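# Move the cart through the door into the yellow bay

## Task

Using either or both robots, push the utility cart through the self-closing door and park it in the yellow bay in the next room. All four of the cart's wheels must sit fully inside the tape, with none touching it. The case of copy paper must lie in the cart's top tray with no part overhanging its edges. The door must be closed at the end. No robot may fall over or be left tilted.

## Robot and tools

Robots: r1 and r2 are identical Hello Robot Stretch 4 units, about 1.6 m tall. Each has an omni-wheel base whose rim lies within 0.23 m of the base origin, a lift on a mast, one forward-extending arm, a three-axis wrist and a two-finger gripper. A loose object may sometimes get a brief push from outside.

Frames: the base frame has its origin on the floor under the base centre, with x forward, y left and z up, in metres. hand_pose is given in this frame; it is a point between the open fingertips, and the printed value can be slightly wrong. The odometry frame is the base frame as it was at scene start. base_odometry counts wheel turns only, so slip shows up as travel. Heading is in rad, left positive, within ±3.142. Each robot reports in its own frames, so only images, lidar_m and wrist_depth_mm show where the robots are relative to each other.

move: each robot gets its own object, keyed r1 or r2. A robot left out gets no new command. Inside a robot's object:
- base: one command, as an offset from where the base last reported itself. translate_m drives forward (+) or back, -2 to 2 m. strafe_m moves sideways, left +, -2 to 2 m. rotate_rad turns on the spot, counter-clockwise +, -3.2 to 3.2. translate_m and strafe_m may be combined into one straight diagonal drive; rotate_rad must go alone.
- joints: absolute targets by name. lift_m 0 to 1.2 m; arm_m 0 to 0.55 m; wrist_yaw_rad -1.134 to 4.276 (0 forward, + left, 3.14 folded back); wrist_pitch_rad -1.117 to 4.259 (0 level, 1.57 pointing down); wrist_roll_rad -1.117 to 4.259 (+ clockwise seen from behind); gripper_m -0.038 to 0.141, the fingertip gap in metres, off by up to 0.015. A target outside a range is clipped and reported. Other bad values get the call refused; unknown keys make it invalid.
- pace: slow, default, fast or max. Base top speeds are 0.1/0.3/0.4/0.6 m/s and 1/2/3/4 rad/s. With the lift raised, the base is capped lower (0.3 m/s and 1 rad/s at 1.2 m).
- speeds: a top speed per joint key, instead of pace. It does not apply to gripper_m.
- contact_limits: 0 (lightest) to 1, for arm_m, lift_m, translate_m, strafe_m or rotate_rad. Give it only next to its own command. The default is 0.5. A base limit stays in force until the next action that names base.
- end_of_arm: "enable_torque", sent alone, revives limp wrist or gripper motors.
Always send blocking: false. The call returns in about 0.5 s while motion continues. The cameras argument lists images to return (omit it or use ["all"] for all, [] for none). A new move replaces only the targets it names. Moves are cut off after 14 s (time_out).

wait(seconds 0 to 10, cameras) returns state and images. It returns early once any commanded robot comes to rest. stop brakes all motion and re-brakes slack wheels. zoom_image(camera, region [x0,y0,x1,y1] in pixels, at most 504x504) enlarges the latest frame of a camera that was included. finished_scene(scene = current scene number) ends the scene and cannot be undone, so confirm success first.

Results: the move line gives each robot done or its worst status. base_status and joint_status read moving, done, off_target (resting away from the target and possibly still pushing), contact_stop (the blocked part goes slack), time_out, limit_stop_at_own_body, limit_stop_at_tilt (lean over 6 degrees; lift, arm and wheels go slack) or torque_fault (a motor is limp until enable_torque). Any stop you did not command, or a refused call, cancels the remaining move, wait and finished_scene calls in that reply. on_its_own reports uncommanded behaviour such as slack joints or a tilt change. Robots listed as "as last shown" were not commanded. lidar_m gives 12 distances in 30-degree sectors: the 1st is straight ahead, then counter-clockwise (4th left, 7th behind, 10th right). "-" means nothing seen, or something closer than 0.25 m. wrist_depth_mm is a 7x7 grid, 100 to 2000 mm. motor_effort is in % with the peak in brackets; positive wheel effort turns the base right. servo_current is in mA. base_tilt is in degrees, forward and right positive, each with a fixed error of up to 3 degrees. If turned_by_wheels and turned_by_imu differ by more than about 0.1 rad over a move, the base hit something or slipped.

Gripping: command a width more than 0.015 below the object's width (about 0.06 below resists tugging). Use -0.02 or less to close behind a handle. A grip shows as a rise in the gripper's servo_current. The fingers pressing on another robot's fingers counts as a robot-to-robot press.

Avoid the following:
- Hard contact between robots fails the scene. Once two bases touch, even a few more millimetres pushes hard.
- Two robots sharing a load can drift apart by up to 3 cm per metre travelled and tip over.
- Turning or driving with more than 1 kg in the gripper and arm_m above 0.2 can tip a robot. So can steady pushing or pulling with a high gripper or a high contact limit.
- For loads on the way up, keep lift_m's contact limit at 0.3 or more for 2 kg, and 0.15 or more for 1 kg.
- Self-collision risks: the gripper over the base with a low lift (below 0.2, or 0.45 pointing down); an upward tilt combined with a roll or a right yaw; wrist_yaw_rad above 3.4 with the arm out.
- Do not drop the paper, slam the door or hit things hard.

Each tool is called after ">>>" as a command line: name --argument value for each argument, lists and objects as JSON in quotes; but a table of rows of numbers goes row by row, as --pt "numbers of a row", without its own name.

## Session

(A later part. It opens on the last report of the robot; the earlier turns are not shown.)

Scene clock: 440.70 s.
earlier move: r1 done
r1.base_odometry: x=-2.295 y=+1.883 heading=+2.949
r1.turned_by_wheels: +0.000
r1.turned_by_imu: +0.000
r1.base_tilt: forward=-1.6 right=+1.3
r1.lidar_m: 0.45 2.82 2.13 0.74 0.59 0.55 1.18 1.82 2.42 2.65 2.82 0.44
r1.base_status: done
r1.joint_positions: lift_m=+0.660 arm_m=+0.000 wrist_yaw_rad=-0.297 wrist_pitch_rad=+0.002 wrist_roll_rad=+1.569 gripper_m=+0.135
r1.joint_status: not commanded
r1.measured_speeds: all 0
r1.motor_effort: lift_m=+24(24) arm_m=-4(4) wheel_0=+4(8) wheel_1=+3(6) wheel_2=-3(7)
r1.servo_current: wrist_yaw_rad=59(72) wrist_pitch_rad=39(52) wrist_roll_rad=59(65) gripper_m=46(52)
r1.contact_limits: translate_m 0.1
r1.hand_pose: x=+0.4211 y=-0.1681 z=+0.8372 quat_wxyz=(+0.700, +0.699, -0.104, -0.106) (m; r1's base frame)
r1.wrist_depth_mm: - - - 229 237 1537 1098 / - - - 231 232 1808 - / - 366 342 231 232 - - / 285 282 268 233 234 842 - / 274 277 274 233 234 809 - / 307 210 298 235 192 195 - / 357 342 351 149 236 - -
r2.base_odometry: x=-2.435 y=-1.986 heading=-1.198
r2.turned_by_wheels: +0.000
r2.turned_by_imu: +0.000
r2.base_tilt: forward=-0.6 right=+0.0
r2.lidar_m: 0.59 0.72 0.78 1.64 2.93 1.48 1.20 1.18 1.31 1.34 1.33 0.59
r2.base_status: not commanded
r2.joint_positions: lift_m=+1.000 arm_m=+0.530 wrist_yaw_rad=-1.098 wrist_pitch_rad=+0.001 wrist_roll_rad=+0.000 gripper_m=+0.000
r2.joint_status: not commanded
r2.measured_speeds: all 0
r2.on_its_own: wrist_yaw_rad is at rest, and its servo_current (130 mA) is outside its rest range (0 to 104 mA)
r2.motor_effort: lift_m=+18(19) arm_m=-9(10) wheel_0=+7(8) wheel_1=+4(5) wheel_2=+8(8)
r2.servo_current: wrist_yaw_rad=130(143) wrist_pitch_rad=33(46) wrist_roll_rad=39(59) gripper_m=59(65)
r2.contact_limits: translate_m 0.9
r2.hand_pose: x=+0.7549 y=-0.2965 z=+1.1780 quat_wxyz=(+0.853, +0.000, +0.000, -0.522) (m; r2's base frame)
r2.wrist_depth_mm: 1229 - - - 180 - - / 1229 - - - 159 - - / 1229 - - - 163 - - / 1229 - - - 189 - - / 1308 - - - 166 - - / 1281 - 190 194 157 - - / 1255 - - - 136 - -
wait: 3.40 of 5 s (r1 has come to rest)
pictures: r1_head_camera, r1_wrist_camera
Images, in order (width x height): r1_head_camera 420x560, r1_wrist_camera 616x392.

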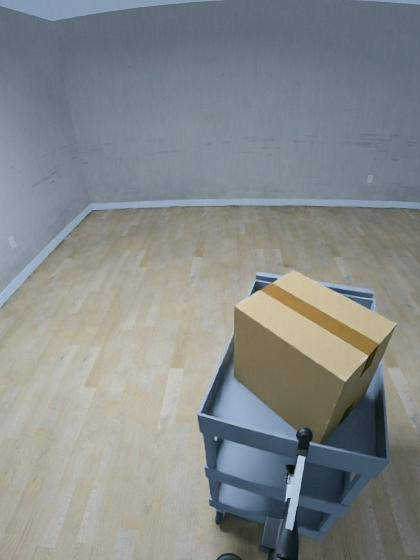

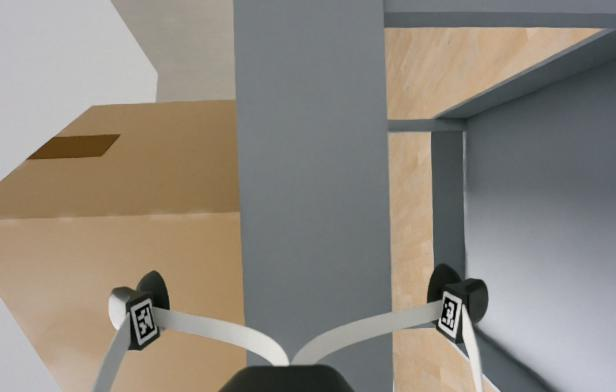

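>>> move --r1 '{"base":{"translate_m":0.027,"strafe_m":-0.008},"contact_limits":{"translate_m":0.1},"pace":"slow"}' --blocking false --cameras '[]'

>>> wait --seconds 2 --cameras '[]'

>>> move --r1 '{"joints":{"gripper_m":0.015}}' --blocking false --cameras '[]'

>>> wait --seconds 3 --cameras '["r1_wrist_camera","r1_head_camera"]'

Scene clock: 449.87 s.
move: r1 moving
r1.base_odometry: x=-2.307 y=+1.889 heading=+2.949
r1.turned_by_wheels: +0.000
r1.turned_by_imu: +0.000
r1.base_tilt: forward=-1.6 right=+1.3
r1.lidar_m: 0.44 2.86 2.14 0.75 0.59 0.55 1.21 1.84 2.46 2.66 2.79 0.40
r1.base_status: translate_m moving; strafe_m moving
r1.joint_positions: lift_m=+0.660 arm_m=+0.000 wrist_yaw_rad=-0.297 wrist_pitch_rad=+0.002 wrist_roll_rad=+1.569 gripper_m=+0.135
r1.joint_status: not commanded
r1.measured_speeds: translate_m=+0.049 strafe_m=-0.014 rotate_rad=-0.002 lift_m=+0.000 arm_m=+0.000 wrist_yaw_rad=+0.000 wrist_pitch_rad=+0.000 wrist_roll_rad=+0.000
r1.motor_effort: lift_m=+24(24) arm_m=-4(4) wheel_0=+7(8) wheel_1=+0(5) wheel_2=-6(8)
r1.servo_current: wrist_yaw_rad=52(59) wrist_pitch_rad=39(52) wrist_roll_rad=52(65) gripper_m=46(46)
r1.contact_limits: translate_m 0.1
r1.hand_pose: x=+0.4211 y=-0.1681 z=+0.8372 quat_wxyz=(+0.700, +0.699, -0.104, -0.106) (m; r1's base frame)
r1.wrist_depth_mm: - - - 218 219 1576 1160 / - - - 219 220 1808 - / 377 351 325 220 221 - - / 272 271 257 221 222 831 - / 265 265 263 221 223 831 - / 293 210 285 223 209 195 - / 334 327 332 148 225 - -
r2.base_odometry: x=-2.435 y=-1.986 heading=-1.198
r2.turned_by_wheels: +0.000
r2.turned_by_imu: +0.001
r2.base_tilt: forward=-0.6 right=+0.1
r2.lidar_m: 0.61 0.73 0.76 1.63 2.95 1.49 1.20 1.19 1.30 1.34 1.33 0.57
r2.base_status: not commanded
r2.joint_positions: lift_m=+1.000 arm_m=+0.530 wrist_yaw_rad=-1.098 wrist_pitch_rad=+0.001 wrist_roll_rad=+0.000 gripper_m=+0.000
r2.joint_status: not commanded
r2.measured_speeds: all 0
r2.motor_effort: lift_m=+18(19) arm_m=-9(9) wheel_0=+7(7) wheel_1=+4(5) wheel_2=+8(8)
r2.servo_current: wrist_yaw_rad=130(137) wrist_pitch_rad=39(46) wrist_roll_rad=59(59) gripper_m=46(52)
r2.contact_limits: translate_m 0.9
r2.hand_pose: x=+0.7549 y=-0.2965 z=+1.1780 quat_wxyz=(+0.853, +0.000, +0.000, -0.522) (m; r2's base frame)
r2.wrist_depth_mm: 1255 - - - 181 - - / 1205 - - - 159 - - / 1205 - - - 163 - - / 1229 - - - 189 - - / 1281 - - - 166 - - / 1308 - 190 194 157 - - / 1255 - - - 136 - -
pictures: none
No camera images: "cameras" was empty.

Scene clock: 450.70 s.
earlier move: r1 done
r1.base_odometry: x=-2.320 y=+1.896 heading=+2.949
r1.turned_by_wheels: +0.000
r1.turned_by_imu: +0.000
r1.base_tilt: forward=-1.6 right=+1.3
r1.lidar_m: 0.41 2.86 2.13 0.75 0.62 0.55 1.26 1.87 2.48 2.65 0.47 0.40
r1.base_status: done
r1.joint_positions: lift_m=+0.660 arm_m=+0.000 wrist_yaw_rad=-0.297 wrist_pitch_rad=+0.002 wrist_roll_rad=+1.569 gripper_m=+0.135
r1.joint_status: not commanded
r1.measured_speeds: all 0
r1.motor_effort: lift_m=+24(24) arm_m=-4(4) wheel_0=+3(8) wheel_1=+2(5) wheel_2=-3(8)
r1.servo_current: wrist_yaw_rad=52(78) wrist_pitch_rad=46(52) wrist_roll_rad=46(65) gripper_m=52(52)
r1.contact_limits: translate_m 0.1
r1.hand_pose: x=+0.4211 y=-0.1681 z=+0.8372 quat_wxyz=(+0.700, +0.699, -0.104, -0.106) (m; r1's base frame)
r1.wrist_depth_mm: - - - 202 202 1661 1160 / - - 394 203 204 1756 - / 332 329 293 204 205 820 - / 256 253 236 205 206 820 - / 246 248 245 206 207 820 - / 273 209 206 206 207 193 - / 304 304 307 148 208 - -
r2.base_odometry: x=-2.435 y=-1.986 heading=-1.198
r2.turned_by_wheels: +0.000
r2.turned_by_imu: +0.000
r2.base_tilt: forward=-0.7 right=+0.1
r2.lidar_m: 0.59 0.75 0.75 1.63 2.95 1.50 1.21 1.19 1.33 1.34 1.34 0.59
r2.base_status: not commanded
r2.joint_positions: lift_m=+1.000 arm_m=+0.530 wrist_yaw_rad=-1.098 wrist_pitch_rad=+0.001 wrist_roll_rad=+0.000 gripper_m=+0.000
r2.joint_status: not commanded
r2.measured_speeds: all 0
r2.on_its_own: wrist_yaw_rad is at rest, and its servo_current (130 mA) is outside its rest range (0 to 104 mA)
r2.motor_effort: lift_m=+18(19) arm_m=-9(10) wheel_0=+7(8) wheel_1=+4(5) wheel_2=+8(8)
r2.servo_current: wrist_yaw_rad=130(150) wrist_pitch_rad=39(46) wrist_roll_rad=39(65) gripper_m=46(59)
r2.contact_limits: translate_m 0.9
r2.hand_pose: x=+0.7549 y=-0.2965 z=+1.1780 quat_wxyz=(+0.853, +0.000, +0.000, -0.522) (m; r2's base frame)
r2.wrist_depth_mm: 1205 - - - 180 - - / 1205 - - - 160 - - / 1229 - - - 163 - - / 1308 - - - 189 - - / 1281 - - - 166 - - / 1281 - 190 194 157 - - / 1281 - - - 136 - -
wait: 0.83 of 2 s (r1 has come to rest)
pictures: none
No camera images: "cameras" was empty.

Scene clock: 451.20 s.
move: r1 moving
r1.base_odometry: x=-2.320 y=+1.896 heading=+2.949
r1.turned_by_wheels: +0.000
r1.turned_by_imu: +0.000
r1.base_tilt: forward=-1.6 right=+1.3
r1.lidar_m: 0.40 2.84 2.15 0.78 0.63 0.56 1.23 1.83 2.49 2.66 0.48 0.41
r1.base_status: not commanded
r1.joint_positions: lift_m=+0.660 arm_m=+0.000 wrist_yaw_rad=-0.297 wrist_pitch_rad=+0.002 wrist_roll_rad=+1.569 gripper_m=+0.123
r1.joint_status: gripper_m moving
r1.measured_speeds: all 0
r1.motor_effort: lift_m=+24(24) arm_m=-4(4) wheel_0=+2(3) wheel_1=+2(2) wheel_2=-3(3)
r1.servo_current: wrist_yaw_rad=65(72) wrist_pitch_rad=39(46) wrist_roll_rad=46(65) gripper_m=91(91)
r1.contact_limits: translate_m 0.1
r1.hand_pose: x=+0.4211 y=-0.1681 z=+0.8372 quat_wxyz=(+0.700, +0.699, -0.104, -0.106) (m; r1's base frame)
r1.wrist_depth_mm: - - - 202 204 1618 1182 / - - 394 203 204 1756 - / 334 330 293 204 205 820 - / 256 255 236 204 206 798 - / 246 248 245 207 207 809 - / 276 265 206 206 206 186 - / 303 304 315 147 208 - -
r2.base_odometry: x=-2.435 y=-1.986 heading=-1.198
r2.turned_by_wheels: +0.000
r2.turned_by_imu: +0.000
r2.base_tilt: forward=-0.6 right=+0.1
r2.lidar_m: 0.61 0.73 0.77 1.65 2.91 1.50 1.19 1.18 1.32 1.34 1.34 0.58
r2.base_status: not commanded
r2.joint_positions: lift_m=+1.000 arm_m=+0.530 wrist_yaw_rad=-1.098 wrist_pitch_rad=+0.001 wrist_roll_rad=+0.000 gripper_m=+0.000
r2.joint_status: not commanded
r2.measured_speeds: all 0
r2.motor_effort: lift_m=+18(19) arm_m=-9(9) wheel_0=+7(7) wheel_1=+4(5) wheel_2=+8(8)
r2.servo_current: wrist_yaw_rad=130(143) wrist_pitch_rad=39(39) wrist_roll_rad=46(52) gripper_m=52(52)
r2.contact_limits: translate_m 0.9
r2.hand_pose: x=+0.7549 y=-0.2965 z=+1.1780 quat_wxyz=(+0.853, +0.000, +0.000, -0.522) (m; r2's base frame)
r2.wrist_depth_mm: 1229 - - - 180 - - / 1281 - - - 160 - - / 1229 - - - 163 - - / 1229 - - - 190 - - / 1308 - - - 166 - - / 1281 - 190 195 157 - - / 1255 - - - 135 - -
pictures: none
No camera images: "cameras" was empty.

Scene clock: 452.80 s.
earlier move: r1 done
r1.base_odometry: x=-2.320 y=+1.896 heading=+2.949
r1.turned_by_wheels: +0.000
r1.turned_by_imu: +0.000
r1.base_tilt: forward=-1.6 right=+1.3
r1.lidar_m: 0.40 2.83 2.14 0.75 0.62 0.55 1.23 1.85 2.49 2.66 0.50 0.39
r1.base_status: not commanded
r1.joint_positions: lift_m=+0.660 arm_m=+0.000 wrist_yaw_rad=-0.297 wrist_pitch_rad=+0.014 wrist_roll_rad=+1.569 gripper_m=+0.016
r1.joint_status: all done
r1.measured_speeds: all 0
r1.motor_effort: lift_m=+24(24) arm_m=-4(4) wheel_0=+1(3) wheel_1=+2(2) wheel_2=-1(3)
r1.servo_current: wrist_yaw_rad=59(78) wrist_pitch_rad=78(78) wrist_roll_rad=52(65) gripper_m=98(267)
r1.contact_limits: translate_m 0.1
r1.hand_pose: x=+0.4210 y=-0.1681 z=+0.8338 quat_wxyz=(+0.699, +0.699, -0.100, -0.110) (m; r1's base frame)
r1.wrist_depth_mm: - - 194 195 229 1576 1118 / - - 195 196 - 1537 - / 317 315 195 196 198 - - / 241 242 196 196 200 809 - / 231 235 196 198 200 820 - / 258 257 196 198 200 171 - / 286 151 196 198 145 169 -
r2.base_odometry: x=-2.435 y=-1.986 heading=-1.198
r2.turned_by_wheels: +0.000
r2.turned_by_imu: +0.000
r2.base_tilt: forward=-0.6 right=+0.1
r2.lidar_m: 0.60 0.74 0.78 1.62 2.97 1.53 1.18 1.18 1.32 1.36 1.33 0.60
r2.base_status: not commanded
r2.joint_positions: lift_m=+1.000 arm_m=+0.530 wrist_yaw_rad=-1.098 wrist_pitch_rad=+0.001 wrist_roll_rad=+0.000 gripper_m=+0.000
r2.joint_status: not commanded
r2.measured_speeds: all 0
r2.on_its_own: wrist_yaw_rad is at rest, and its servo_current (117 mA) is outside its rest range (0 to 104 mA)
r2.motor_effort: lift_m=+18(19) arm_m=-9(10) wheel_0=+7(8) wheel_1=+4(5) wheel_2=+8(8)
r2.servo_current: wrist_yaw_rad=117(143) wrist_pitch_rad=46(46) wrist_roll_rad=46(52) gripper_m=46(59)
r2.contact_limits: translate_m 0.9
r2.hand_pose: x=+0.7549 y=-0.2965 z=+1.1780 quat_wxyz=(+0.853, +0.000, +0.000, -0.522) (m; r2's base frame)
r2.wrist_depth_mm: 1255 - - - 180 - - / 1229 - - - 160 - - / 1205 - - - 163 - - / 1308 - - - 189 - - / 1308 - - - 166 - - / 1308 - 191 194 156 - - / 1255 - - - 135 - -
wait: 1.60 of 3 s (r1 has come to rest)
pictures: r1_head_camera, r1_wrist_camera
Images, in order (width x height): r1_head_camera 420x560, r1_wrist_camera 616x392.

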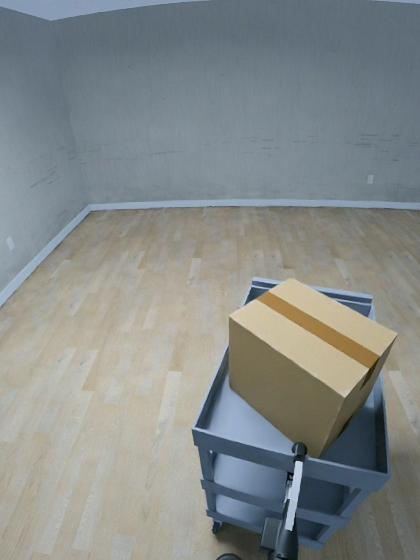

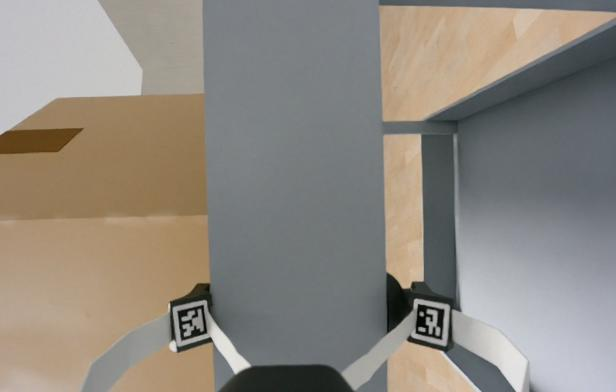

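>>> move --r1 '{"base":{"rotate_rad":0.3},"pace":"slow"}' --blocking false --cameras '[]'

>>> wait --seconds 4 --cameras '["r1_wrist_camera","r1_head_camera","r2_head_left_camera"]'

Scene clock: 463.10 s.
move: r1 moving
r1.base_odometry: x=-2.320 y=+1.896 heading=+3.073
r1.turned_by_wheels: +0.124
r1.turned_by_imu: +0.124
r1.base_tilt: forward=-1.6 right=+1.3
r1.lidar_m: 0.42 2.60 2.08 0.75 0.59 0.58 1.92 1.81 2.65 2.65 0.42 0.40
r1.base_status: rotate_rad moving
r1.joint_positions: lift_m=+0.660 arm_m=+0.000 wrist_yaw_rad=-0.308 wrist_pitch_rad=+0.014 wrist_roll_rad=+1.569 gripper_m=+0.016
r1.joint_status: not commanded
r1.measured_speeds: translate_m=+0.000 strafe_m=+0.000 rotate_rad=+0.490 lift_m=+0.000 arm_m=+0.000 wrist_yaw_rad=-0.008 wrist_pitch_rad=+0.000 wrist_roll_rad=+0.000
r1.motor_effort: lift_m=+24(24) arm_m=-3(4) wheel_0=-13(13) wheel_1=-6(7) wheel_2=-10(11)
r1.servo_current: wrist_yaw_rad=78(78) wrist_pitch_rad=78(78) wrist_roll_rad=46(65) gripper_m=85(104)
r1.hand_pose: x=+0.4192 y=-0.1707 z=+0.8338 quat_wxyz=(+0.699, +0.699, -0.104, -0.113) (m; r1's base frame)
r1.wrist_depth_mm: - - 185 187 189 1576 1118 / - 384 188 189 190 1661 - / 285 287 190 191 193 788 - / 227 229 192 193 195 809 - / 235 238 194 195 197 820 - / 265 262 195 198 198 167 - / 301 159 198 200 156 609 -
r2.base_odometry: x=-2.435 y=-1.986 heading=-1.198
r2.turned_by_wheels: +0.000
r2.turned_by_imu: +0.001
r2.base_tilt: forward=-0.6 right=+0.1
r2.lidar_m: 0.58 0.72 0.76 1.61 2.95 1.47 1.17 1.18 1.32 1.36 1.33 0.58
r2.base_status: not commanded
r2.joint_positions: lift_m=+1.000 arm_m=+0.530 wrist_yaw_rad=-1.098 wrist_pitch_rad=+0.001 wrist_roll_rad=+0.000 gripper_m=+0.000
r2.joint_status: not commanded
r2.measured_speeds: all 0
r2.motor_effort: lift_m=+18(19) arm_m=-9(9) wheel_0=+7(7) wheel_1=+4(4) wheel_2=+8(8)
r2.servo_current: wrist_yaw_rad=137(143) wrist_pitch_rad=33(46) wrist_roll_rad=46(65) gripper_m=52(52)
r2.contact_limits: translate_m 0.9
r2.hand_pose: x=+0.7549 y=-0.2965 z=+1.1780 quat_wxyz=(+0.853, +0.000, +0.000, -0.522) (m; r2's base frame)
r2.wrist_depth_mm: 1229 - - - 181 - - / 1205 - - - 160 - - / 1255 - - - 164 - - / 1308 - - - 189 - - / 1308 - - - 166 - - / 1281 - 190 193 157 - - / 1255 - - - 135 - -
pictures: none
No camera images: "cameras" was empty.

Scene clock: 464.00 s.
earlier move: r1 done
r1.base_odometry: x=-2.320 y=+1.896 heading=-3.035
r1.turned_by_wheels: +0.175
r1.turned_by_imu: +0.176
r1.base_tilt: forward=-1.6 right=+1.3
r1.lidar_m: 0.44 2.30 2.06 0.71 0.58 0.56 1.81 2.03 2.66 2.69 0.38 0.36
r1.base_status: done
r1.joint_positions: lift_m=+0.660 arm_m=+0.000 wrist_yaw_rad=-0.303 wrist_pitch_rad=+0.014 wrist_roll_rad=+1.569 gripper_m=+0.016
r1.joint_status: not commanded
r1.measured_speeds: all 0
r1.motor_effort: lift_m=+24(24) arm_m=+4(4) wheel_0=-5(14) wheel_1=-2(7) wheel_2=-3(12)
r1.servo_current: wrist_yaw_rad=52(78) wrist_pitch_rad=72(78) wrist_roll_rad=46(65) gripper_m=85(104)
r1.hand_pose: x=+0.4201 y=-0.1694 z=+0.8338 quat_wxyz=(+0.699, +0.699, -0.102, -0.112) (m; r1's base frame)
r1.wrist_depth_mm: 282 285 140 141 143 - - / 248 250 149 150 151 - - / 222 223 160 161 161 - - / 204 208 170 171 172 - - / 247 250 184 183 187 - - / 343 320 192 200 196 171 - / - 158 - 209 174 1618 -
r2.base_odometry: x=-2.435 y=-1.986 heading=-1.198
r2.turned_by_wheels: +0.000
r2.turned_by_imu: +0.000
r2.base_tilt: forward=-0.6 right=+0.0
r2.lidar_m: 0.60 0.74 0.76 1.49 2.92 1.50 1.21 1.16 1.34 1.34 1.33 0.58
r2.base_status: not commanded
r2.joint_positions: lift_m=+1.000 arm_m=+0.530 wrist_yaw_rad=-1.098 wrist_pitch_rad=+0.001 wrist_roll_rad=+0.000 gripper_m=+0.000
r2.joint_status: not commanded
r2.measured_speeds: all 0
r2.on_its_own: wrist_yaw_rad is at rest, and its servo_current (130 mA) is outside its rest range (0 to 104 mA)
r2.motor_effort: lift_m=+18(19) arm_m=-9(9) wheel_0=+7(8) wheel_1=+4(5) wheel_2=+8(8)
r2.servo_current: wrist_yaw_rad=130(143) wrist_pitch_rad=39(46) wrist_roll_rad=46(65) gripper_m=46(52)
r2.contact_limits: translate_m 0.9
r2.hand_pose: x=+0.7549 y=-0.2965 z=+1.1780 quat_wxyz=(+0.853, +0.000, +0.000, -0.522) (m; r2's base frame)
r2.wrist_depth_mm: 1255 - - - 180 - - / 1255 - - - 160 - - / 1229 - - - 163 - - / 1255 - - - 189 - - / 1281 - - - 166 - - / 1281 - 189 195 157 - - / 1255 - - - 136 - -
wait: 0.90 of 4 s (r1 has come to rest)
pictures: r1_head_camera, r1_wrist_camera, r2_head_left_camera
Images, in order (width x height): r1_head_camera 420x560, r1_wrist_camera 616x392, r2_head_left_camera 420x672.

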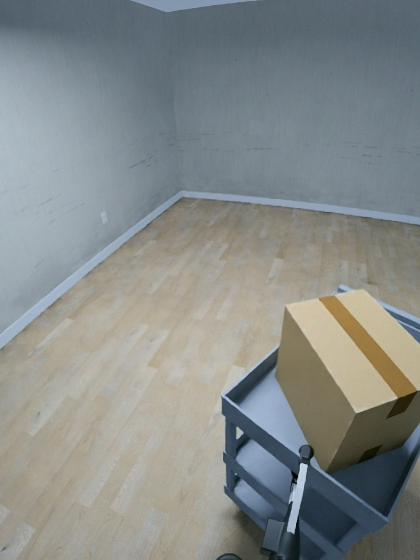

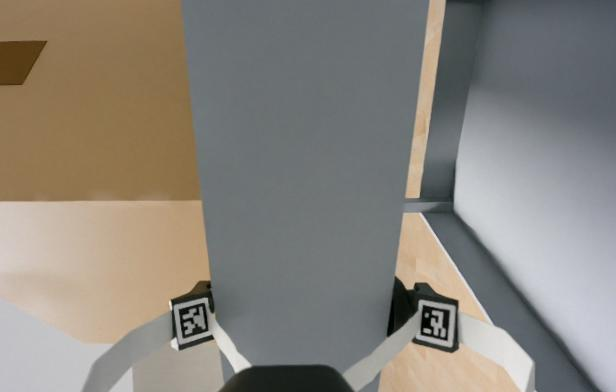

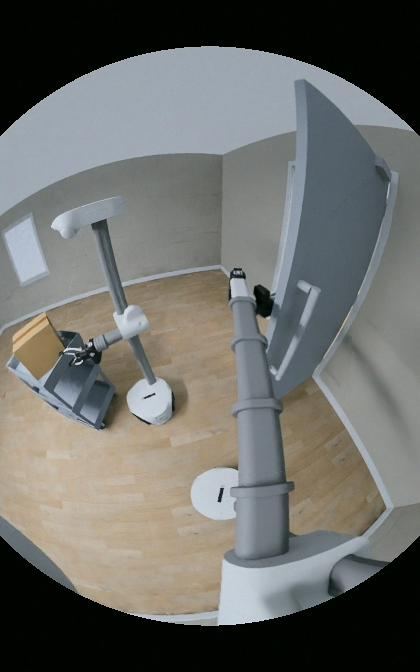

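>>> move --r1 '{"base":{"translate_m":-0.51,"strafe_m":0.01},"pace":"slow"}' --blocking false --cameras '[]'

>>> wait --seconds 8 --cameras '["r1_wrist_camera","r1_head_camera","r2_head_left_camera"]'

Scene clock: 476.87 s.
move: r1 moving
r1.base_odometry: x=-2.308 y=+1.897 heading=-3.036
r1.turned_by_wheels: +0.000
r1.turned_by_imu: -0.001
r1.base_tilt: forward=-1.6 right=+1.3
r1.lidar_m: 0.45 2.32 2.08 0.70 0.55 0.56 1.81 2.02 2.65 2.67 0.37 0.35
r1.base_status: translate_m moving; strafe_m moving
r1.joint_positions: lift_m=+0.660 arm_m=+0.000 wrist_yaw_rad=-0.303 wrist_pitch_rad=+0.014 wrist_roll_rad=+1.569 gripper_m=+0.016
r1.joint_status: not commanded
r1.measured_speeds: translate_m=-0.049 strafe_m=+0.000 rotate_rad=-0.001 lift_m=+0.000 arm_m=+0.000 wrist_yaw_rad=+0.000 wrist_pitch_rad=+0.000 wrist_roll_rad=+0.000
r1.motor_effort: lift_m=+24(24) arm_m=-1(4) wheel_0=-6(10) wheel_1=-5(7) wheel_2=+8(8)
r1.servo_current: wrist_yaw_rad=52(59) wrist_pitch_rad=72(78) wrist_roll_rad=52(59) gripper_m=85(91)
r1.hand_pose: x=+0.4201 y=-0.1694 z=+0.8338 quat_wxyz=(+0.699, +0.699, -0.102, -0.112) (m; r1's base frame)
r1.wrist_depth_mm: 282 283 140 141 143 - - / 247 250 148 150 151 - - / 222 223 160 161 161 - - / 205 207 171 171 172 - - / 249 250 186 183 187 - - / 342 324 192 200 195 171 - / - 158 - 208 174 1618 -
r2.base_odometry: x=-2.435 y=-1.986 heading=-1.198
r2.turned_by_wheels: +0.000
r2.turned_by_imu: +0.001
r2.base_tilt: forward=-0.6 right=+0.0
r2.lidar_m: 0.59 0.75 0.75 1.49 2.96 1.49 1.20 1.17 1.32 1.36 1.34 0.59
r2.base_status: not commanded
r2.joint_positions: lift_m=+1.000 arm_m=+0.530 wrist_yaw_rad=-1.098 wrist_pitch_rad=+0.001 wrist_roll_rad=+0.000 gripper_m=+0.000
r2.joint_status: not commanded
r2.measured_speeds: all 0
r2.motor_effort: lift_m=+18(19) arm_m=-9(10) wheel_0=+7(7) wheel_1=+4(5) wheel_2=+8(8)
r2.servo_current: wrist_yaw_rad=130(143) wrist_pitch_rad=39(52) wrist_roll_rad=46(52) gripper_m=46(52)
r2.contact_limits: translate_m 0.9
r2.hand_pose: x=+0.7549 y=-0.2965 z=+1.1780 quat_wxyz=(+0.853, +0.000, +0.000, -0.522) (m; r2's base frame)
r2.wrist_depth_mm: 1229 - - - 180 - - / 1255 - - - 160 - - / 1255 - - - 164 - - / 1308 - - - 189 - - / 1281 - - - 166 - - / 1281 - 189 194 157 - - / 1229 - - - 135 - -
pictures: none
No camera images: "cameras" was empty.

Scene clock: 482.77 s.
earlier move: r1 done
r1.base_odometry: x=-1.812 y=+1.941 heading=-3.035
r1.turned_by_wheels: +0.001
r1.turned_by_imu: +0.002
r1.base_tilt: forward=-1.6 right=+1.3
r1.lidar_m: 0.40 2.46 0.47 0.37 0.50 0.94 1.31 1.43 2.49 2.49 0.50 0.40
r1.base_status: done
r1.joint_positions: lift_m=+0.660 arm_m=+0.000 wrist_yaw_rad=-0.298 wrist_pitch_rad=+0.014 wrist_roll_rad=+1.569 gripper_m=+0.016
r1.joint_status: not commanded
r1.measured_speeds: all 0
r1.motor_effort: lift_m=+24(24) arm_m=-4(4) wheel_0=-1(10) wheel_1=-1(7) wheel_2=+3(10)
r1.servo_current: wrist_yaw_rad=46(72) wrist_pitch_rad=72(85) wrist_roll_rad=46(65) gripper_m=85(98)
r1.hand_pose: x=+0.4210 y=-0.1681 z=+0.8338 quat_wxyz=(+0.699, +0.699, -0.100, -0.110) (m; r1's base frame)
r1.wrist_depth_mm: - - 187 189 190 1537 1138 / - - 189 190 191 1708 - / 306 304 190 191 193 - - / 238 237 191 193 195 820 - / 229 234 194 194 196 809 - / 256 256 193 195 197 171 - / 290 151 195 197 164 169 -
r2.base_odometry: x=-2.435 y=-1.986 heading=-1.198
r2.turned_by_wheels: +0.000
r2.turned_by_imu: +0.001
r2.base_tilt: forward=-0.6 right=+0.1
r2.lidar_m: 0.57 0.84 0.90 4.52 2.95 1.51 1.20 1.16 1.33 1.35 1.33 0.59
r2.base_status: not commanded
r2.joint_positions: lift_m=+1.000 arm_m=+0.530 wrist_yaw_rad=-1.098 wrist_pitch_rad=+0.001 wrist_roll_rad=+0.000 gripper_m=+0.000
r2.joint_status: not commanded
r2.measured_speeds: all 0
r2.on_its_own: wrist_yaw_rad is at rest, and its servo_current (137 mA) is outside its rest range (0 to 104 mA)
r2.motor_effort: lift_m=+18(19) arm_m=-9(10) wheel_0=+7(8) wheel_1=+4(5) wheel_2=+8(8)
r2.servo_current: wrist_yaw_rad=137(150) wrist_pitch_rad=33(52) wrist_roll_rad=46(59) gripper_m=52(59)
r2.contact_limits: translate_m 0.9
r2.hand_pose: x=+0.7549 y=-0.2965 z=+1.1780 quat_wxyz=(+0.853, +0.000, +0.000, -0.522) (m; r2's base frame)
r2.wrist_depth_mm: 1229 - - - 180 - - / 1255 - - - 160 - - / 1229 - - - 163 - - / 1229 - - - 189 - - / 1308 - - - 167 - - / 1308 - 190 194 157 - - / 1281 - - - 135 - -
wait: 5.90 of 8 s (r1 has come to rest)
pictures: r1_head_camera, r1_wrist_camera, r2_head_left_camera
Images, in order (width x height): r1_head_camera 420x560, r1_wrist_camera 616x392, r2_head_left_camera 420x672.

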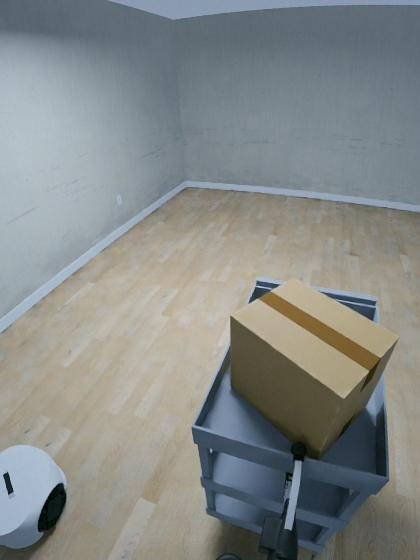

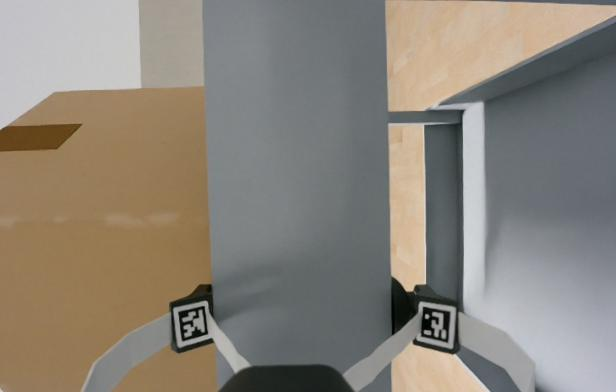

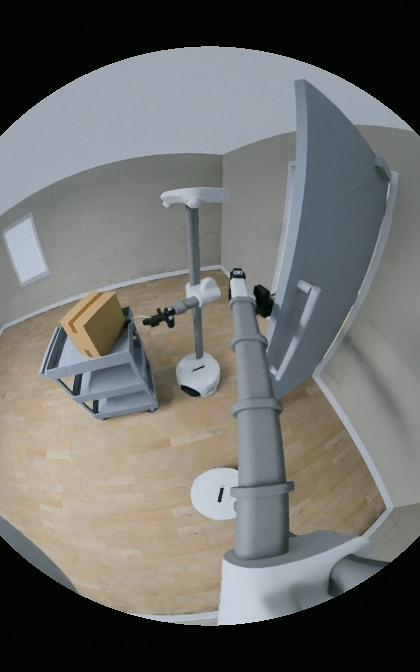

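>>> move --r1 '{"base":{"translate_m":-0.6,"strafe_m":0.091},"pace":"slow"}' --blocking false --cameras '[]'

>>> wait --seconds 9 --cameras '["r1_wrist_camera","r1_head_camera","r2_head_left_camera"]'

Scene clock: 496.07 s.
move: r1 moving
r1.base_odometry: x=-1.800 y=+1.940 heading=-3.035
r1.turned_by_wheels: +0.000
r1.turned_by_imu: +0.000
r1.base_tilt: forward=-1.6 right=+1.3
r1.lidar_m: 0.38 2.52 0.46 0.36 0.48 0.93 1.30 1.43 2.51 2.52 0.45 0.42
r1.base_status: translate_m moving; strafe_m moving
r1.joint_positions: lift_m=+0.660 arm_m=+0.000 wrist_yaw_rad=-0.298 wrist_pitch_rad=+0.014 wrist_roll_rad=+1.569 gripper_m=+0.016
r1.joint_status: not commanded
r1.measured_speeds: translate_m=-0.049 strafe_m=+0.007 rotate_rad=-0.003 lift_m=+0.000 arm_m=+0.000 wrist_yaw_rad=+0.000 wrist_pitch_rad=+0.000 wrist_roll_rad=+0.000
r1.motor_effort: lift_m=+24(24) arm_m=-4(4) wheel_0=-6(6) wheel_1=-3(5) wheel_2=+9(9)
r1.servo_current: wrist_yaw_rad=72(72) wrist_pitch_rad=78(78) wrist_roll_rad=39(59) gripper_m=91(98)
r1.hand_pose: x=+0.4210 y=-0.1681 z=+0.8338 quat_wxyz=(+0.699, +0.699, -0.100, -0.110) (m; r1's base frame)
r1.wrist_depth_mm: - - 189 190 192 1537 1138 / - - 189 191 193 1661 - / 306 306 191 192 194 - - / 238 238 193 193 195 809 - / 229 234 193 195 196 820 - / 257 256 194 196 196 168 - / 289 151 195 196 165 170 -
r2.base_odometry: x=-2.435 y=-1.986 heading=-1.198
r2.turned_by_wheels: +0.000
r2.turned_by_imu: +0.000
r2.base_tilt: forward=-0.6 right=+0.1
r2.lidar_m: 0.62 0.87 0.91 4.52 2.93 1.47 1.18 1.16 1.31 1.36 1.34 0.58
r2.base_status: not commanded
r2.joint_positions: lift_m=+1.000 arm_m=+0.530 wrist_yaw_rad=-1.098 wrist_pitch_rad=+0.001 wrist_roll_rad=+0.000 gripper_m=+0.000
r2.joint_status: not commanded
r2.measured_speeds: all 0
r2.motor_effort: lift_m=+19(19) arm_m=-9(9) wheel_0=+7(8) wheel_1=+5(5) wheel_2=+8(8)
r2.servo_current: wrist_yaw_rad=130(150) wrist_pitch_rad=39(46) wrist_roll_rad=46(52) gripper_m=46(59)
r2.contact_limits: translate_m 0.9
r2.hand_pose: x=+0.7549 y=-0.2965 z=+1.1780 quat_wxyz=(+0.853, +0.000, +0.000, -0.522) (m; r2's base frame)
r2.wrist_depth_mm: 1205 - - - 180 - - / 1229 - - - 160 - - / 1229 - - - 163 - - / 1336 - - - 190 - - / 1308 - - - 166 - - / 1281 - 190 194 157 - - / 1255 - - - 135 - -
pictures: none
No camera images: "cameras" was empty.

Scene clock: 502.90 s.
earlier move: r1 done
r1.base_odometry: x=-1.206 y=+1.914 heading=-3.035
r1.turned_by_wheels: +0.000
r1.turned_by_imu: -0.001
r1.base_tilt: forward=-1.6 right=+1.3
r1.lidar_m: 0.36 0.55 0.53 0.53 0.59 3.51 3.53 0.79 1.41 2.40 2.90 0.38
r1.base_status: done
r1.joint_positions: lift_m=+0.660 arm_m=+0.000 wrist_yaw_rad=-0.298 wrist_pitch_rad=+0.014 wrist_roll_rad=+1.570 gripper_m=+0.016
r1.joint_status: not commanded
r1.measured_speeds: all 0
r1.motor_effort: lift_m=+24(24) arm_m=-4(4) wheel_0=-6(10) wheel_1=-1(7) wheel_2=+2(9)
r1.servo_current: wrist_yaw_rad=39(78) wrist_pitch_rad=78(85) wrist_roll_rad=59(72) gripper_m=91(98)
r1.hand_pose: x=+0.4209 y=-0.1683 z=+0.8338 quat_wxyz=(+0.699, +0.700, -0.100, -0.110) (m; r1's base frame)
r1.wrist_depth_mm: - - - 252 263 267 272 / - - 243 239 - 1430 1078 / - - 231 227 - 1661 - / 359 351 220 217 221 - - / 237 240 209 208 210 809 - / 245 246 196 196 197 168 - / 254 151 192 191 153 169 -
r2.base_odometry: x=-2.435 y=-1.986 heading=-1.198
r2.turned_by_wheels: +0.000
r2.turned_by_imu: +0.001
r2.base_tilt: forward=-0.6 right=+0.1
r2.lidar_m: 0.61 0.76 3.93 4.49 2.91 1.53 1.20 1.16 1.34 1.34 1.32 0.59
r2.base_status: not commanded
r2.joint_positions: lift_m=+1.000 arm_m=+0.530 wrist_yaw_rad=-1.098 wrist_pitch_rad=+0.001 wrist_roll_rad=+0.000 gripper_m=+0.000
r2.joint_status: not commanded
r2.measured_speeds: all 0
r2.on_its_own: wrist_yaw_rad is at rest, and its servo_current (137 mA) is outside its rest range (0 to 104 mA)
r2.motor_effort: lift_m=+18(19) arm_m=-9(10) wheel_0=+7(8) wheel_1=+4(5) wheel_2=+8(8)
r2.servo_current: wrist_yaw_rad=137(150) wrist_pitch_rad=33(52) wrist_roll_rad=52(59) gripper_m=46(59)
r2.contact_limits: translate_m 0.9
r2.hand_pose: x=+0.7549 y=-0.2965 z=+1.1780 quat_wxyz=(+0.853, +0.000, +0.000, -0.522) (m; r2's base frame)
r2.wrist_depth_mm: 1182 - - - 180 - - / 1255 - - - 159 - - / 1229 - - - 164 - - / 1281 - - - 189 - - / 1255 - - - 166 - - / - - 190 194 156 - - / 1255 - - - 135 - -
wait: 6.83 of 9 s (r1 has come to rest)
pictures: r1_head_camera, r1_wrist_camera, r2_head_left_camera
Images, in order (width x height): r1_head_camera 420x560, r1_wrist_camera 616x392, r2_head_left_camera 420x672.

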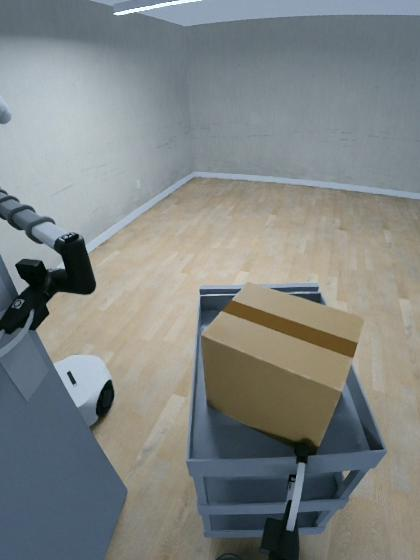

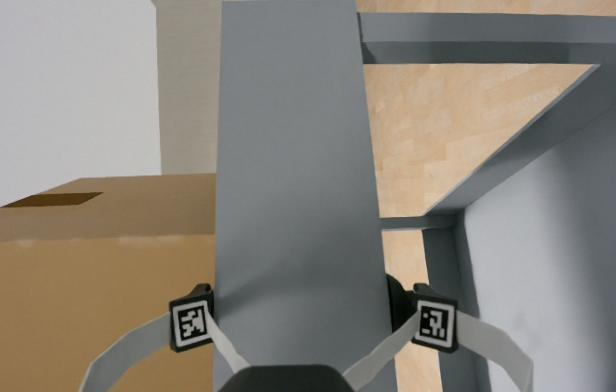

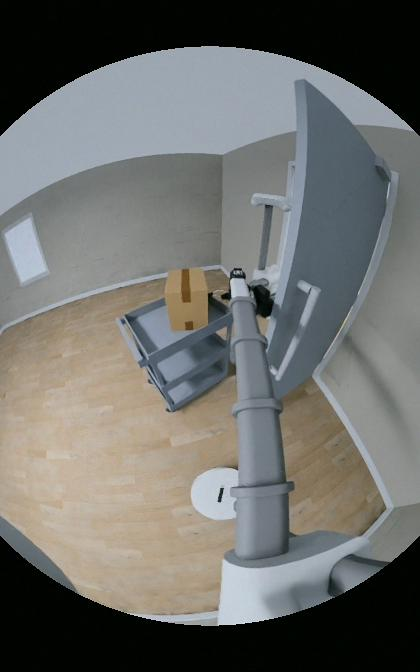

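>>> move --r1 '{"base":{"translate_m":-0.3,"strafe_m":0.21},"pace":"slow"}' --blocking false --cameras '[]'

>>> wait --seconds 7 --cameras '["r1_wrist_camera","r1_head_camera","r1_head_left_camera","r2_head_left_camera"]'

Scene clock: 514.00 s.
move: r1 moving
r1.base_odometry: x=-1.194 y=+1.907 heading=-3.035
r1.turned_by_wheels: +0.000
r1.turned_by_imu: +0.000
r1.base_tilt: forward=-1.6 right=+1.3
r1.lidar_m: 0.37 0.56 0.53 0.51 0.56 3.50 3.54 0.76 1.38 2.42 2.92 0.39
r1.base_status: translate_m moving; strafe_m moving
r1.joint_positions: lift_m=+0.660 arm_m=+0.000 wrist_yaw_rad=-0.298 wrist_pitch_rad=+0.014 wrist_roll_rad=+1.570 gripper_m=+0.016
r1.joint_status: not commanded
r1.measured_speeds: translate_m=-0.044 strafe_m=+0.031 rotate_rad=+0.000 lift_m=+0.000 arm_m=+0.000 wrist_yaw_rad=+0.000 wrist_pitch_rad=+0.000 wrist_roll_rad=+0.000
r1.motor_effort: lift_m=+24(24) arm_m=-4(4) wheel_0=-9(11) wheel_1=+3(6) wheel_2=+6(6)
r1.servo_current: wrist_yaw_rad=46(59) wrist_pitch_rad=72(85) wrist_roll_rad=59(65) gripper_m=85(91)
r1.hand_pose: x=+0.4209 y=-0.1683 z=+0.8338 quat_wxyz=(+0.699, +0.700, -0.100, -0.110) (m; r1's base frame)
r1.wrist_depth_mm: - - - 248 259 263 266 / - - 238 236 - 1576 1118 / - - 227 225 - 1756 - / 342 334 218 214 220 - - / 236 241 209 207 209 809 - / 244 246 195 196 198 168 - / 255 151 192 191 152 169 -
r2.base_odometry: x=-2.435 y=-1.986 heading=-1.198
r2.turned_by_wheels: +0.000
r2.turned_by_imu: +0.001
r2.base_tilt: forward=-0.6 right=+0.1
r2.lidar_m: 0.57 0.75 3.93 4.50 2.93 1.50 1.20 1.19 1.33 1.35 1.34 0.59
r2.base_status: not commanded
r2.joint_positions: lift_m=+1.000 arm_m=+0.530 wrist_yaw_rad=-1.098 wrist_pitch_rad=+0.001 wrist_roll_rad=+0.000 gripper_m=+0.000
r2.joint_status: not commanded
r2.measured_speeds: all 0
r2.motor_effort: lift_m=+18(19) arm_m=-9(10) wheel_0=+7(7) wheel_1=+4(4) wheel_2=+8(8)
r2.servo_current: wrist_yaw_rad=130(137) wrist_pitch_rad=33(46) wrist_roll_rad=39(52) gripper_m=46(52)
r2.contact_limits: translate_m 0.9
r2.hand_pose: x=+0.7549 y=-0.2965 z=+1.1780 quat_wxyz=(+0.853, +0.000, +0.000, -0.522) (m; r2's base frame)
r2.wrist_depth_mm: 1205 - - - 180 - - / 1229 - - - 160 - - / 1255 - - - 163 - - / 1229 - - - 190 - - / 1281 - - - 166 - - / - - 191 193 157 - - / 1255 - - - 136 - -
pictures: none
No camera images: "cameras" was empty.

Scene clock: 518.33 s.
earlier move: r1 done
r1.base_odometry: x=-0.886 y=+1.737 heading=-3.036
r1.turned_by_wheels: +0.000
r1.turned_by_imu: +0.000
r1.base_tilt: forward=-1.6 right=+1.3
r1.lidar_m: 0.38 0.48 0.37 0.36 0.47 3.15 3.18 0.66 0.66 2.49 0.50 0.41
r1.base_status: done
r1.joint_positions: lift_m=+0.660 arm_m=+0.000 wrist_yaw_rad=-0.300 wrist_pitch_rad=+0.014 wrist_roll_rad=+1.570 gripper_m=+0.016
r1.joint_status: not commanded
r1.measured_speeds: all 0
r1.motor_effort: lift_m=+24(24) arm_m=-4(4) wheel_0=-5(13) wheel_1=+2(6) wheel_2=+1(7)
r1.servo_current: wrist_yaw_rad=52(72) wrist_pitch_rad=72(85) wrist_roll_rad=46(65) gripper_m=91(98)
r1.hand_pose: x=+0.4205 y=-0.1688 z=+0.8338 quat_wxyz=(+0.699, +0.700, -0.101, -0.111) (m; r1's base frame)
r1.wrist_depth_mm: - - 236 234 248 251 264 / - - 228 227 - 1576 1098 / - - 220 218 - 1708 - / 301 297 213 210 213 - - / 236 236 206 204 206 - - / 246 247 195 196 195 170 - / 258 150 192 191 151 707 -
r2.base_odometry: x=-2.435 y=-1.986 heading=-1.198
r2.turned_by_wheels: +0.000
r2.turned_by_imu: +0.001
r2.base_tilt: forward=-0.6 right=+0.0
r2.lidar_m: 0.59 0.78 3.93 4.51 2.97 1.50 1.21 1.19 1.30 1.34 1.33 0.57
r2.base_status: not commanded
r2.joint_positions: lift_m=+1.000 arm_m=+0.530 wrist_yaw_rad=-1.098 wrist_pitch_rad=+0.001 wrist_roll_rad=+0.000 gripper_m=+0.000
r2.joint_status: not commanded
r2.measured_speeds: all 0
r2.on_its_own: wrist_yaw_rad is at rest, and its servo_current (137 mA) is outside its rest range (0 to 104 mA)
r2.motor_effort: lift_m=+18(19) arm_m=-9(10) wheel_0=+7(8) wheel_1=+4(5) wheel_2=+8(8)
r2.servo_current: wrist_yaw_rad=137(143) wrist_pitch_rad=39(52) wrist_roll_rad=46(59) gripper_m=52(59)
r2.contact_limits: translate_m 0.9
r2.hand_pose: x=+0.7549 y=-0.2965 z=+1.1780 quat_wxyz=(+0.853, +0.000, +0.000, -0.522) (m; r2's base frame)
r2.wrist_depth_mm: 1229 - - - 180 - - / 1205 - - - 159 - - / 1255 - - - 163 - - / 1308 - - - 189 - - / 1281 - - - 166 - - / 1281 878 190 194 157 - - / 1281 668 - - 135 - -
wait: 4.33 of 7 s (r1 has come to rest)
pictures: r1_head_camera, r1_head_left_camera, r1_wrist_camera, r2_head_left_camera
Images, in order (width x height): r1_head_camera 420x560, r1_head_left_camera 420x672, r1_wrist_camera 616x392, r2_head_left_camera 420x672.

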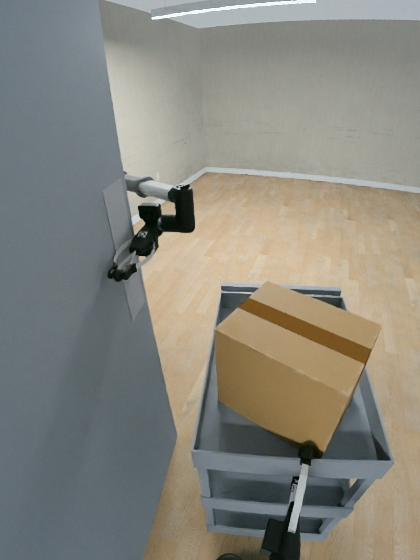

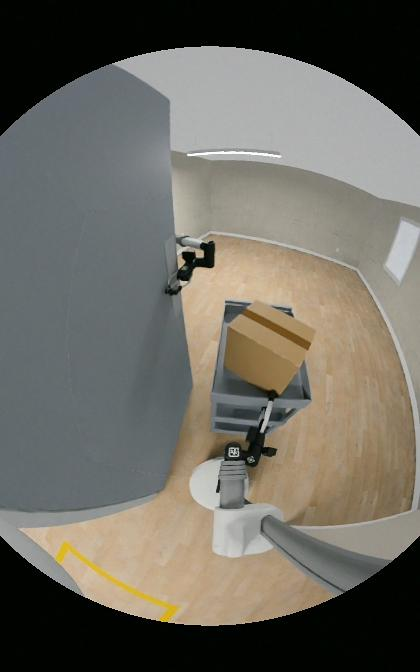

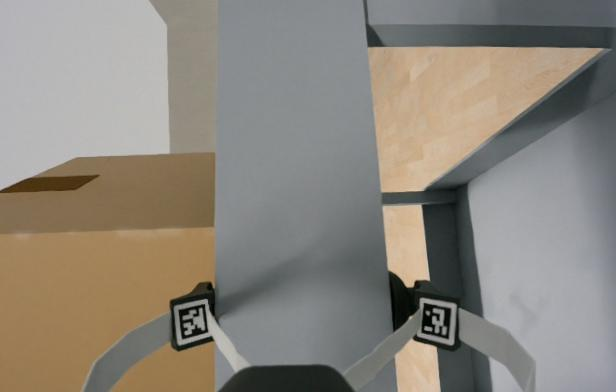

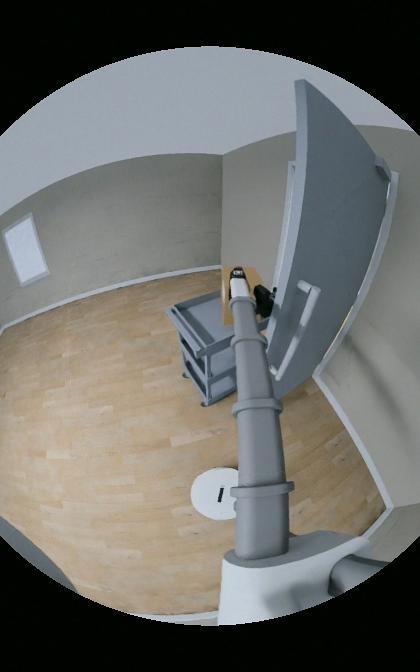

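>>> move --r1 '{"base":{"translate_m":-0.48,"strafe_m":0.128},"contact_limits":{"translate_m":0.4},"pace":"slow"}' --blocking false --cameras '[]'

>>> wait --seconds 8 --cameras '["r1_wrist_camera","r1_head_camera","r1_head_left_camera","r2_head_left_camera"]'

Scene clock: 525.73 s.
move: r1 moving
r1.base_odometry: x=-0.873 y=+1.735 heading=-3.036
r1.turned_by_wheels: +0.000
r1.turned_by_imu: -0.001
r1.base_tilt: forward=-1.6 right=+1.3
r1.lidar_m: 0.38 0.49 0.36 0.35 0.46 3.14 3.16 0.67 0.65 2.48 3.03 0.38
r1.base_status: translate_m moving; strafe_m moving
r1.joint_positions: lift_m=+0.660 arm_m=+0.000 wrist_yaw_rad=-0.300 wrist_pitch_rad=+0.014 wrist_roll_rad=+1.570 gripper_m=+0.016
r1.joint_status: not commanded
r1.measured_speeds: translate_m=-0.049 strafe_m=+0.013 rotate_rad=+0.001 lift_m=+0.000 arm_m=+0.000 wrist_yaw_rad=+0.000 wrist_pitch_rad=+0.000 wrist_roll_rad=+0.000
r1.motor_effort: lift_m=+24(24) arm_m=-4(4) wheel_0=-7(9) wheel_1=-4(5) wheel_2=+6(6)
r1.servo_current: wrist_yaw_rad=46(72) wrist_pitch_rad=78(85) wrist_roll_rad=46(65) gripper_m=85(91)
r1.contact_limits: translate_m 0.4
r1.hand_pose: x=+0.4205 y=-0.1688 z=+0.8338 quat_wxyz=(+0.699, +0.700, -0.101, -0.111) (m; r1's base frame)
r1.wrist_depth_mm: - - 236 233 247 251 263 / - - 226 225 - 1618 1118 / - - 218 216 - 1708 - / 298 294 211 209 213 - - / 236 236 204 204 207 - - / 246 249 195 196 196 170 - / 259 151 193 192 151 707 -
r2.base_odometry: x=-2.435 y=-1.986 heading=-1.198
r2.turned_by_wheels: +0.000
r2.turned_by_imu: +0.001
r2.base_tilt: forward=-0.6 right=+0.1
r2.lidar_m: 0.61 0.79 3.94 4.52 2.93 1.50 1.19 1.19 1.32 1.34 1.33 0.57
r2.base_status: not commanded
r2.joint_positions: lift_m=+1.000 arm_m=+0.530 wrist_yaw_rad=-1.098 wrist_pitch_rad=+0.001 wrist_roll_rad=+0.000 gripper_m=+0.000
r2.joint_status: not commanded
r2.measured_speeds: all 0
r2.motor_effort: lift_m=+18(19) arm_m=-9(9) wheel_0=+7(7) wheel_1=+5(5) wheel_2=+8(8)
r2.servo_current: wrist_yaw_rad=124(137) wrist_pitch_rad=33(39) wrist_roll_rad=46(59) gripper_m=46(52)
r2.contact_limits: translate_m 0.9
r2.hand_pose: x=+0.7549 y=-0.2965 z=+1.1780 quat_wxyz=(+0.853, +0.000, +0.000, -0.522) (m; r2's base frame)
r2.wrist_depth_mm: 1255 - - - 180 - - / 1229 - - - 160 - - / 1229 - - - 163 - - / 1281 - - - 189 - - / 1308 - - - 166 - - / 1308 866 190 194 157 - - / 1255 707 - - 135 - -
pictures: none
No camera images: "cameras" was empty.

Scene clock: 531.43 s.
earlier move: r1 done
r1.base_odometry: x=-0.395 y=+1.660 heading=-3.035
r1.turned_by_wheels: +0.001
r1.turned_by_imu: +0.003
r1.base_tilt: forward=-1.6 right=+1.3
r1.lidar_m: 0.37 0.45 0.43 2.30 2.81 2.67 2.70 2.72 2.44 0.57 2.99 0.40
r1.base_status: done
r1.joint_positions: lift_m=+0.660 arm_m=+0.000 wrist_yaw_rad=-0.297 wrist_pitch_rad=+0.014 wrist_roll_rad=+1.570 gripper_m=+0.016
r1.joint_status: not commanded
r1.measured_speeds: all 0
r1.motor_effort: lift_m=+24(24) arm_m=-4(4) wheel_0=+0(9) wheel_1=-3(7) wheel_2=+5(10)
r1.servo_current: wrist_yaw_rad=46(72) wrist_pitch_rad=65(85) wrist_roll_rad=39(72) gripper_m=78(98)
r1.contact_limits: translate_m 0.4
r1.hand_pose: x=+0.4210 y=-0.1680 z=+0.8338 quat_wxyz=(+0.699, +0.700, -0.100, -0.110) (m; r1's base frame)
r1.wrist_depth_mm: - - 245 244 255 258 259 / - - 236 234 - 1576 1205 / - - 224 224 - 1708 - / 329 325 216 214 219 - - / 236 239 208 206 211 820 - / 243 246 197 197 198 169 - / 255 151 189 192 174 168 -
r2.base_odometry: x=-2.435 y=-1.986 heading=-1.198
r2.turned_by_wheels: +0.000
r2.turned_by_imu: +0.001
r2.base_tilt: forward=-0.6 right=+0.0
r2.lidar_m: 0.59 3.54 3.90 4.51 2.95 1.48 1.19 1.19 1.32 1.33 1.32 0.56
r2.base_status: not commanded
r2.joint_positions: lift_m=+1.000 arm_m=+0.530 wrist_yaw_rad=-1.098 wrist_pitch_rad=+0.001 wrist_roll_rad=+0.000 gripper_m=+0.000
r2.joint_status: not commanded
r2.measured_speeds: all 0
r2.on_its_own: wrist_yaw_rad is at rest, and its servo_current (143 mA) is outside its rest range (0 to 104 mA)
r2.motor_effort: lift_m=+18(19) arm_m=-9(10) wheel_0=+6(8) wheel_1=+4(5) wheel_2=+8(8)
r2.servo_current: wrist_yaw_rad=143(150) wrist_pitch_rad=39(46) wrist_roll_rad=39(59) gripper_m=52(59)
r2.contact_limits: translate_m 0.9
r2.hand_pose: x=+0.7549 y=-0.2965 z=+1.1780 quat_wxyz=(+0.853, +0.000, +0.000, -0.522) (m; r2's base frame)
r2.wrist_depth_mm: 1205 - - - 180 - - / 1229 - - - 160 - - / 1229 - - - 164 - - / 1308 - - - 189 - - / 1205 - - - 166 - - / 640 580 190 195 157 - - / 647 585 683 - 135 - -
wait: 5.70 of 8 s (r1 has come to rest)
pictures: r1_head_camera, r1_head_left_camera, r1_wrist_camera, r2_head_left_camera
Images, in order (width x height): r1_head_camera 420x560, r1_head_left_camera 420x672, r1_wrist_camera 616x392, r2_head_left_camera 420x672.

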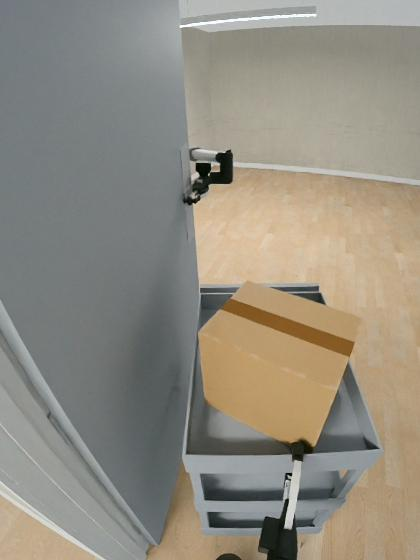

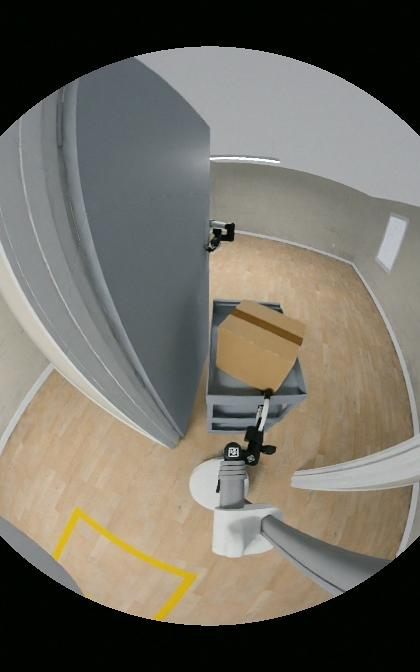

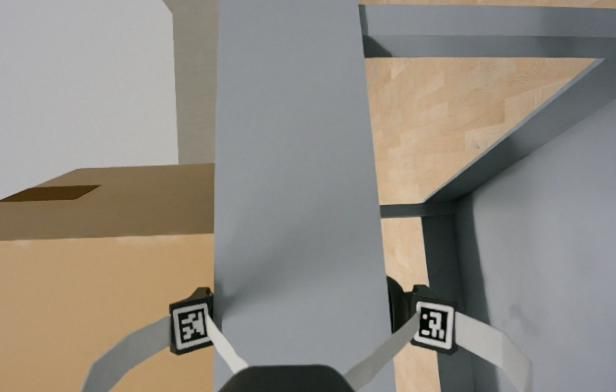

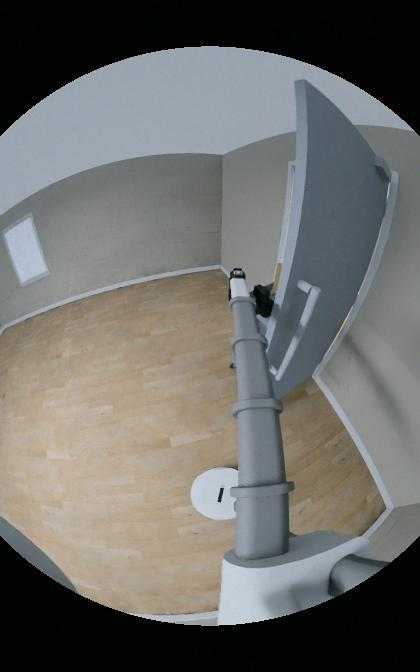

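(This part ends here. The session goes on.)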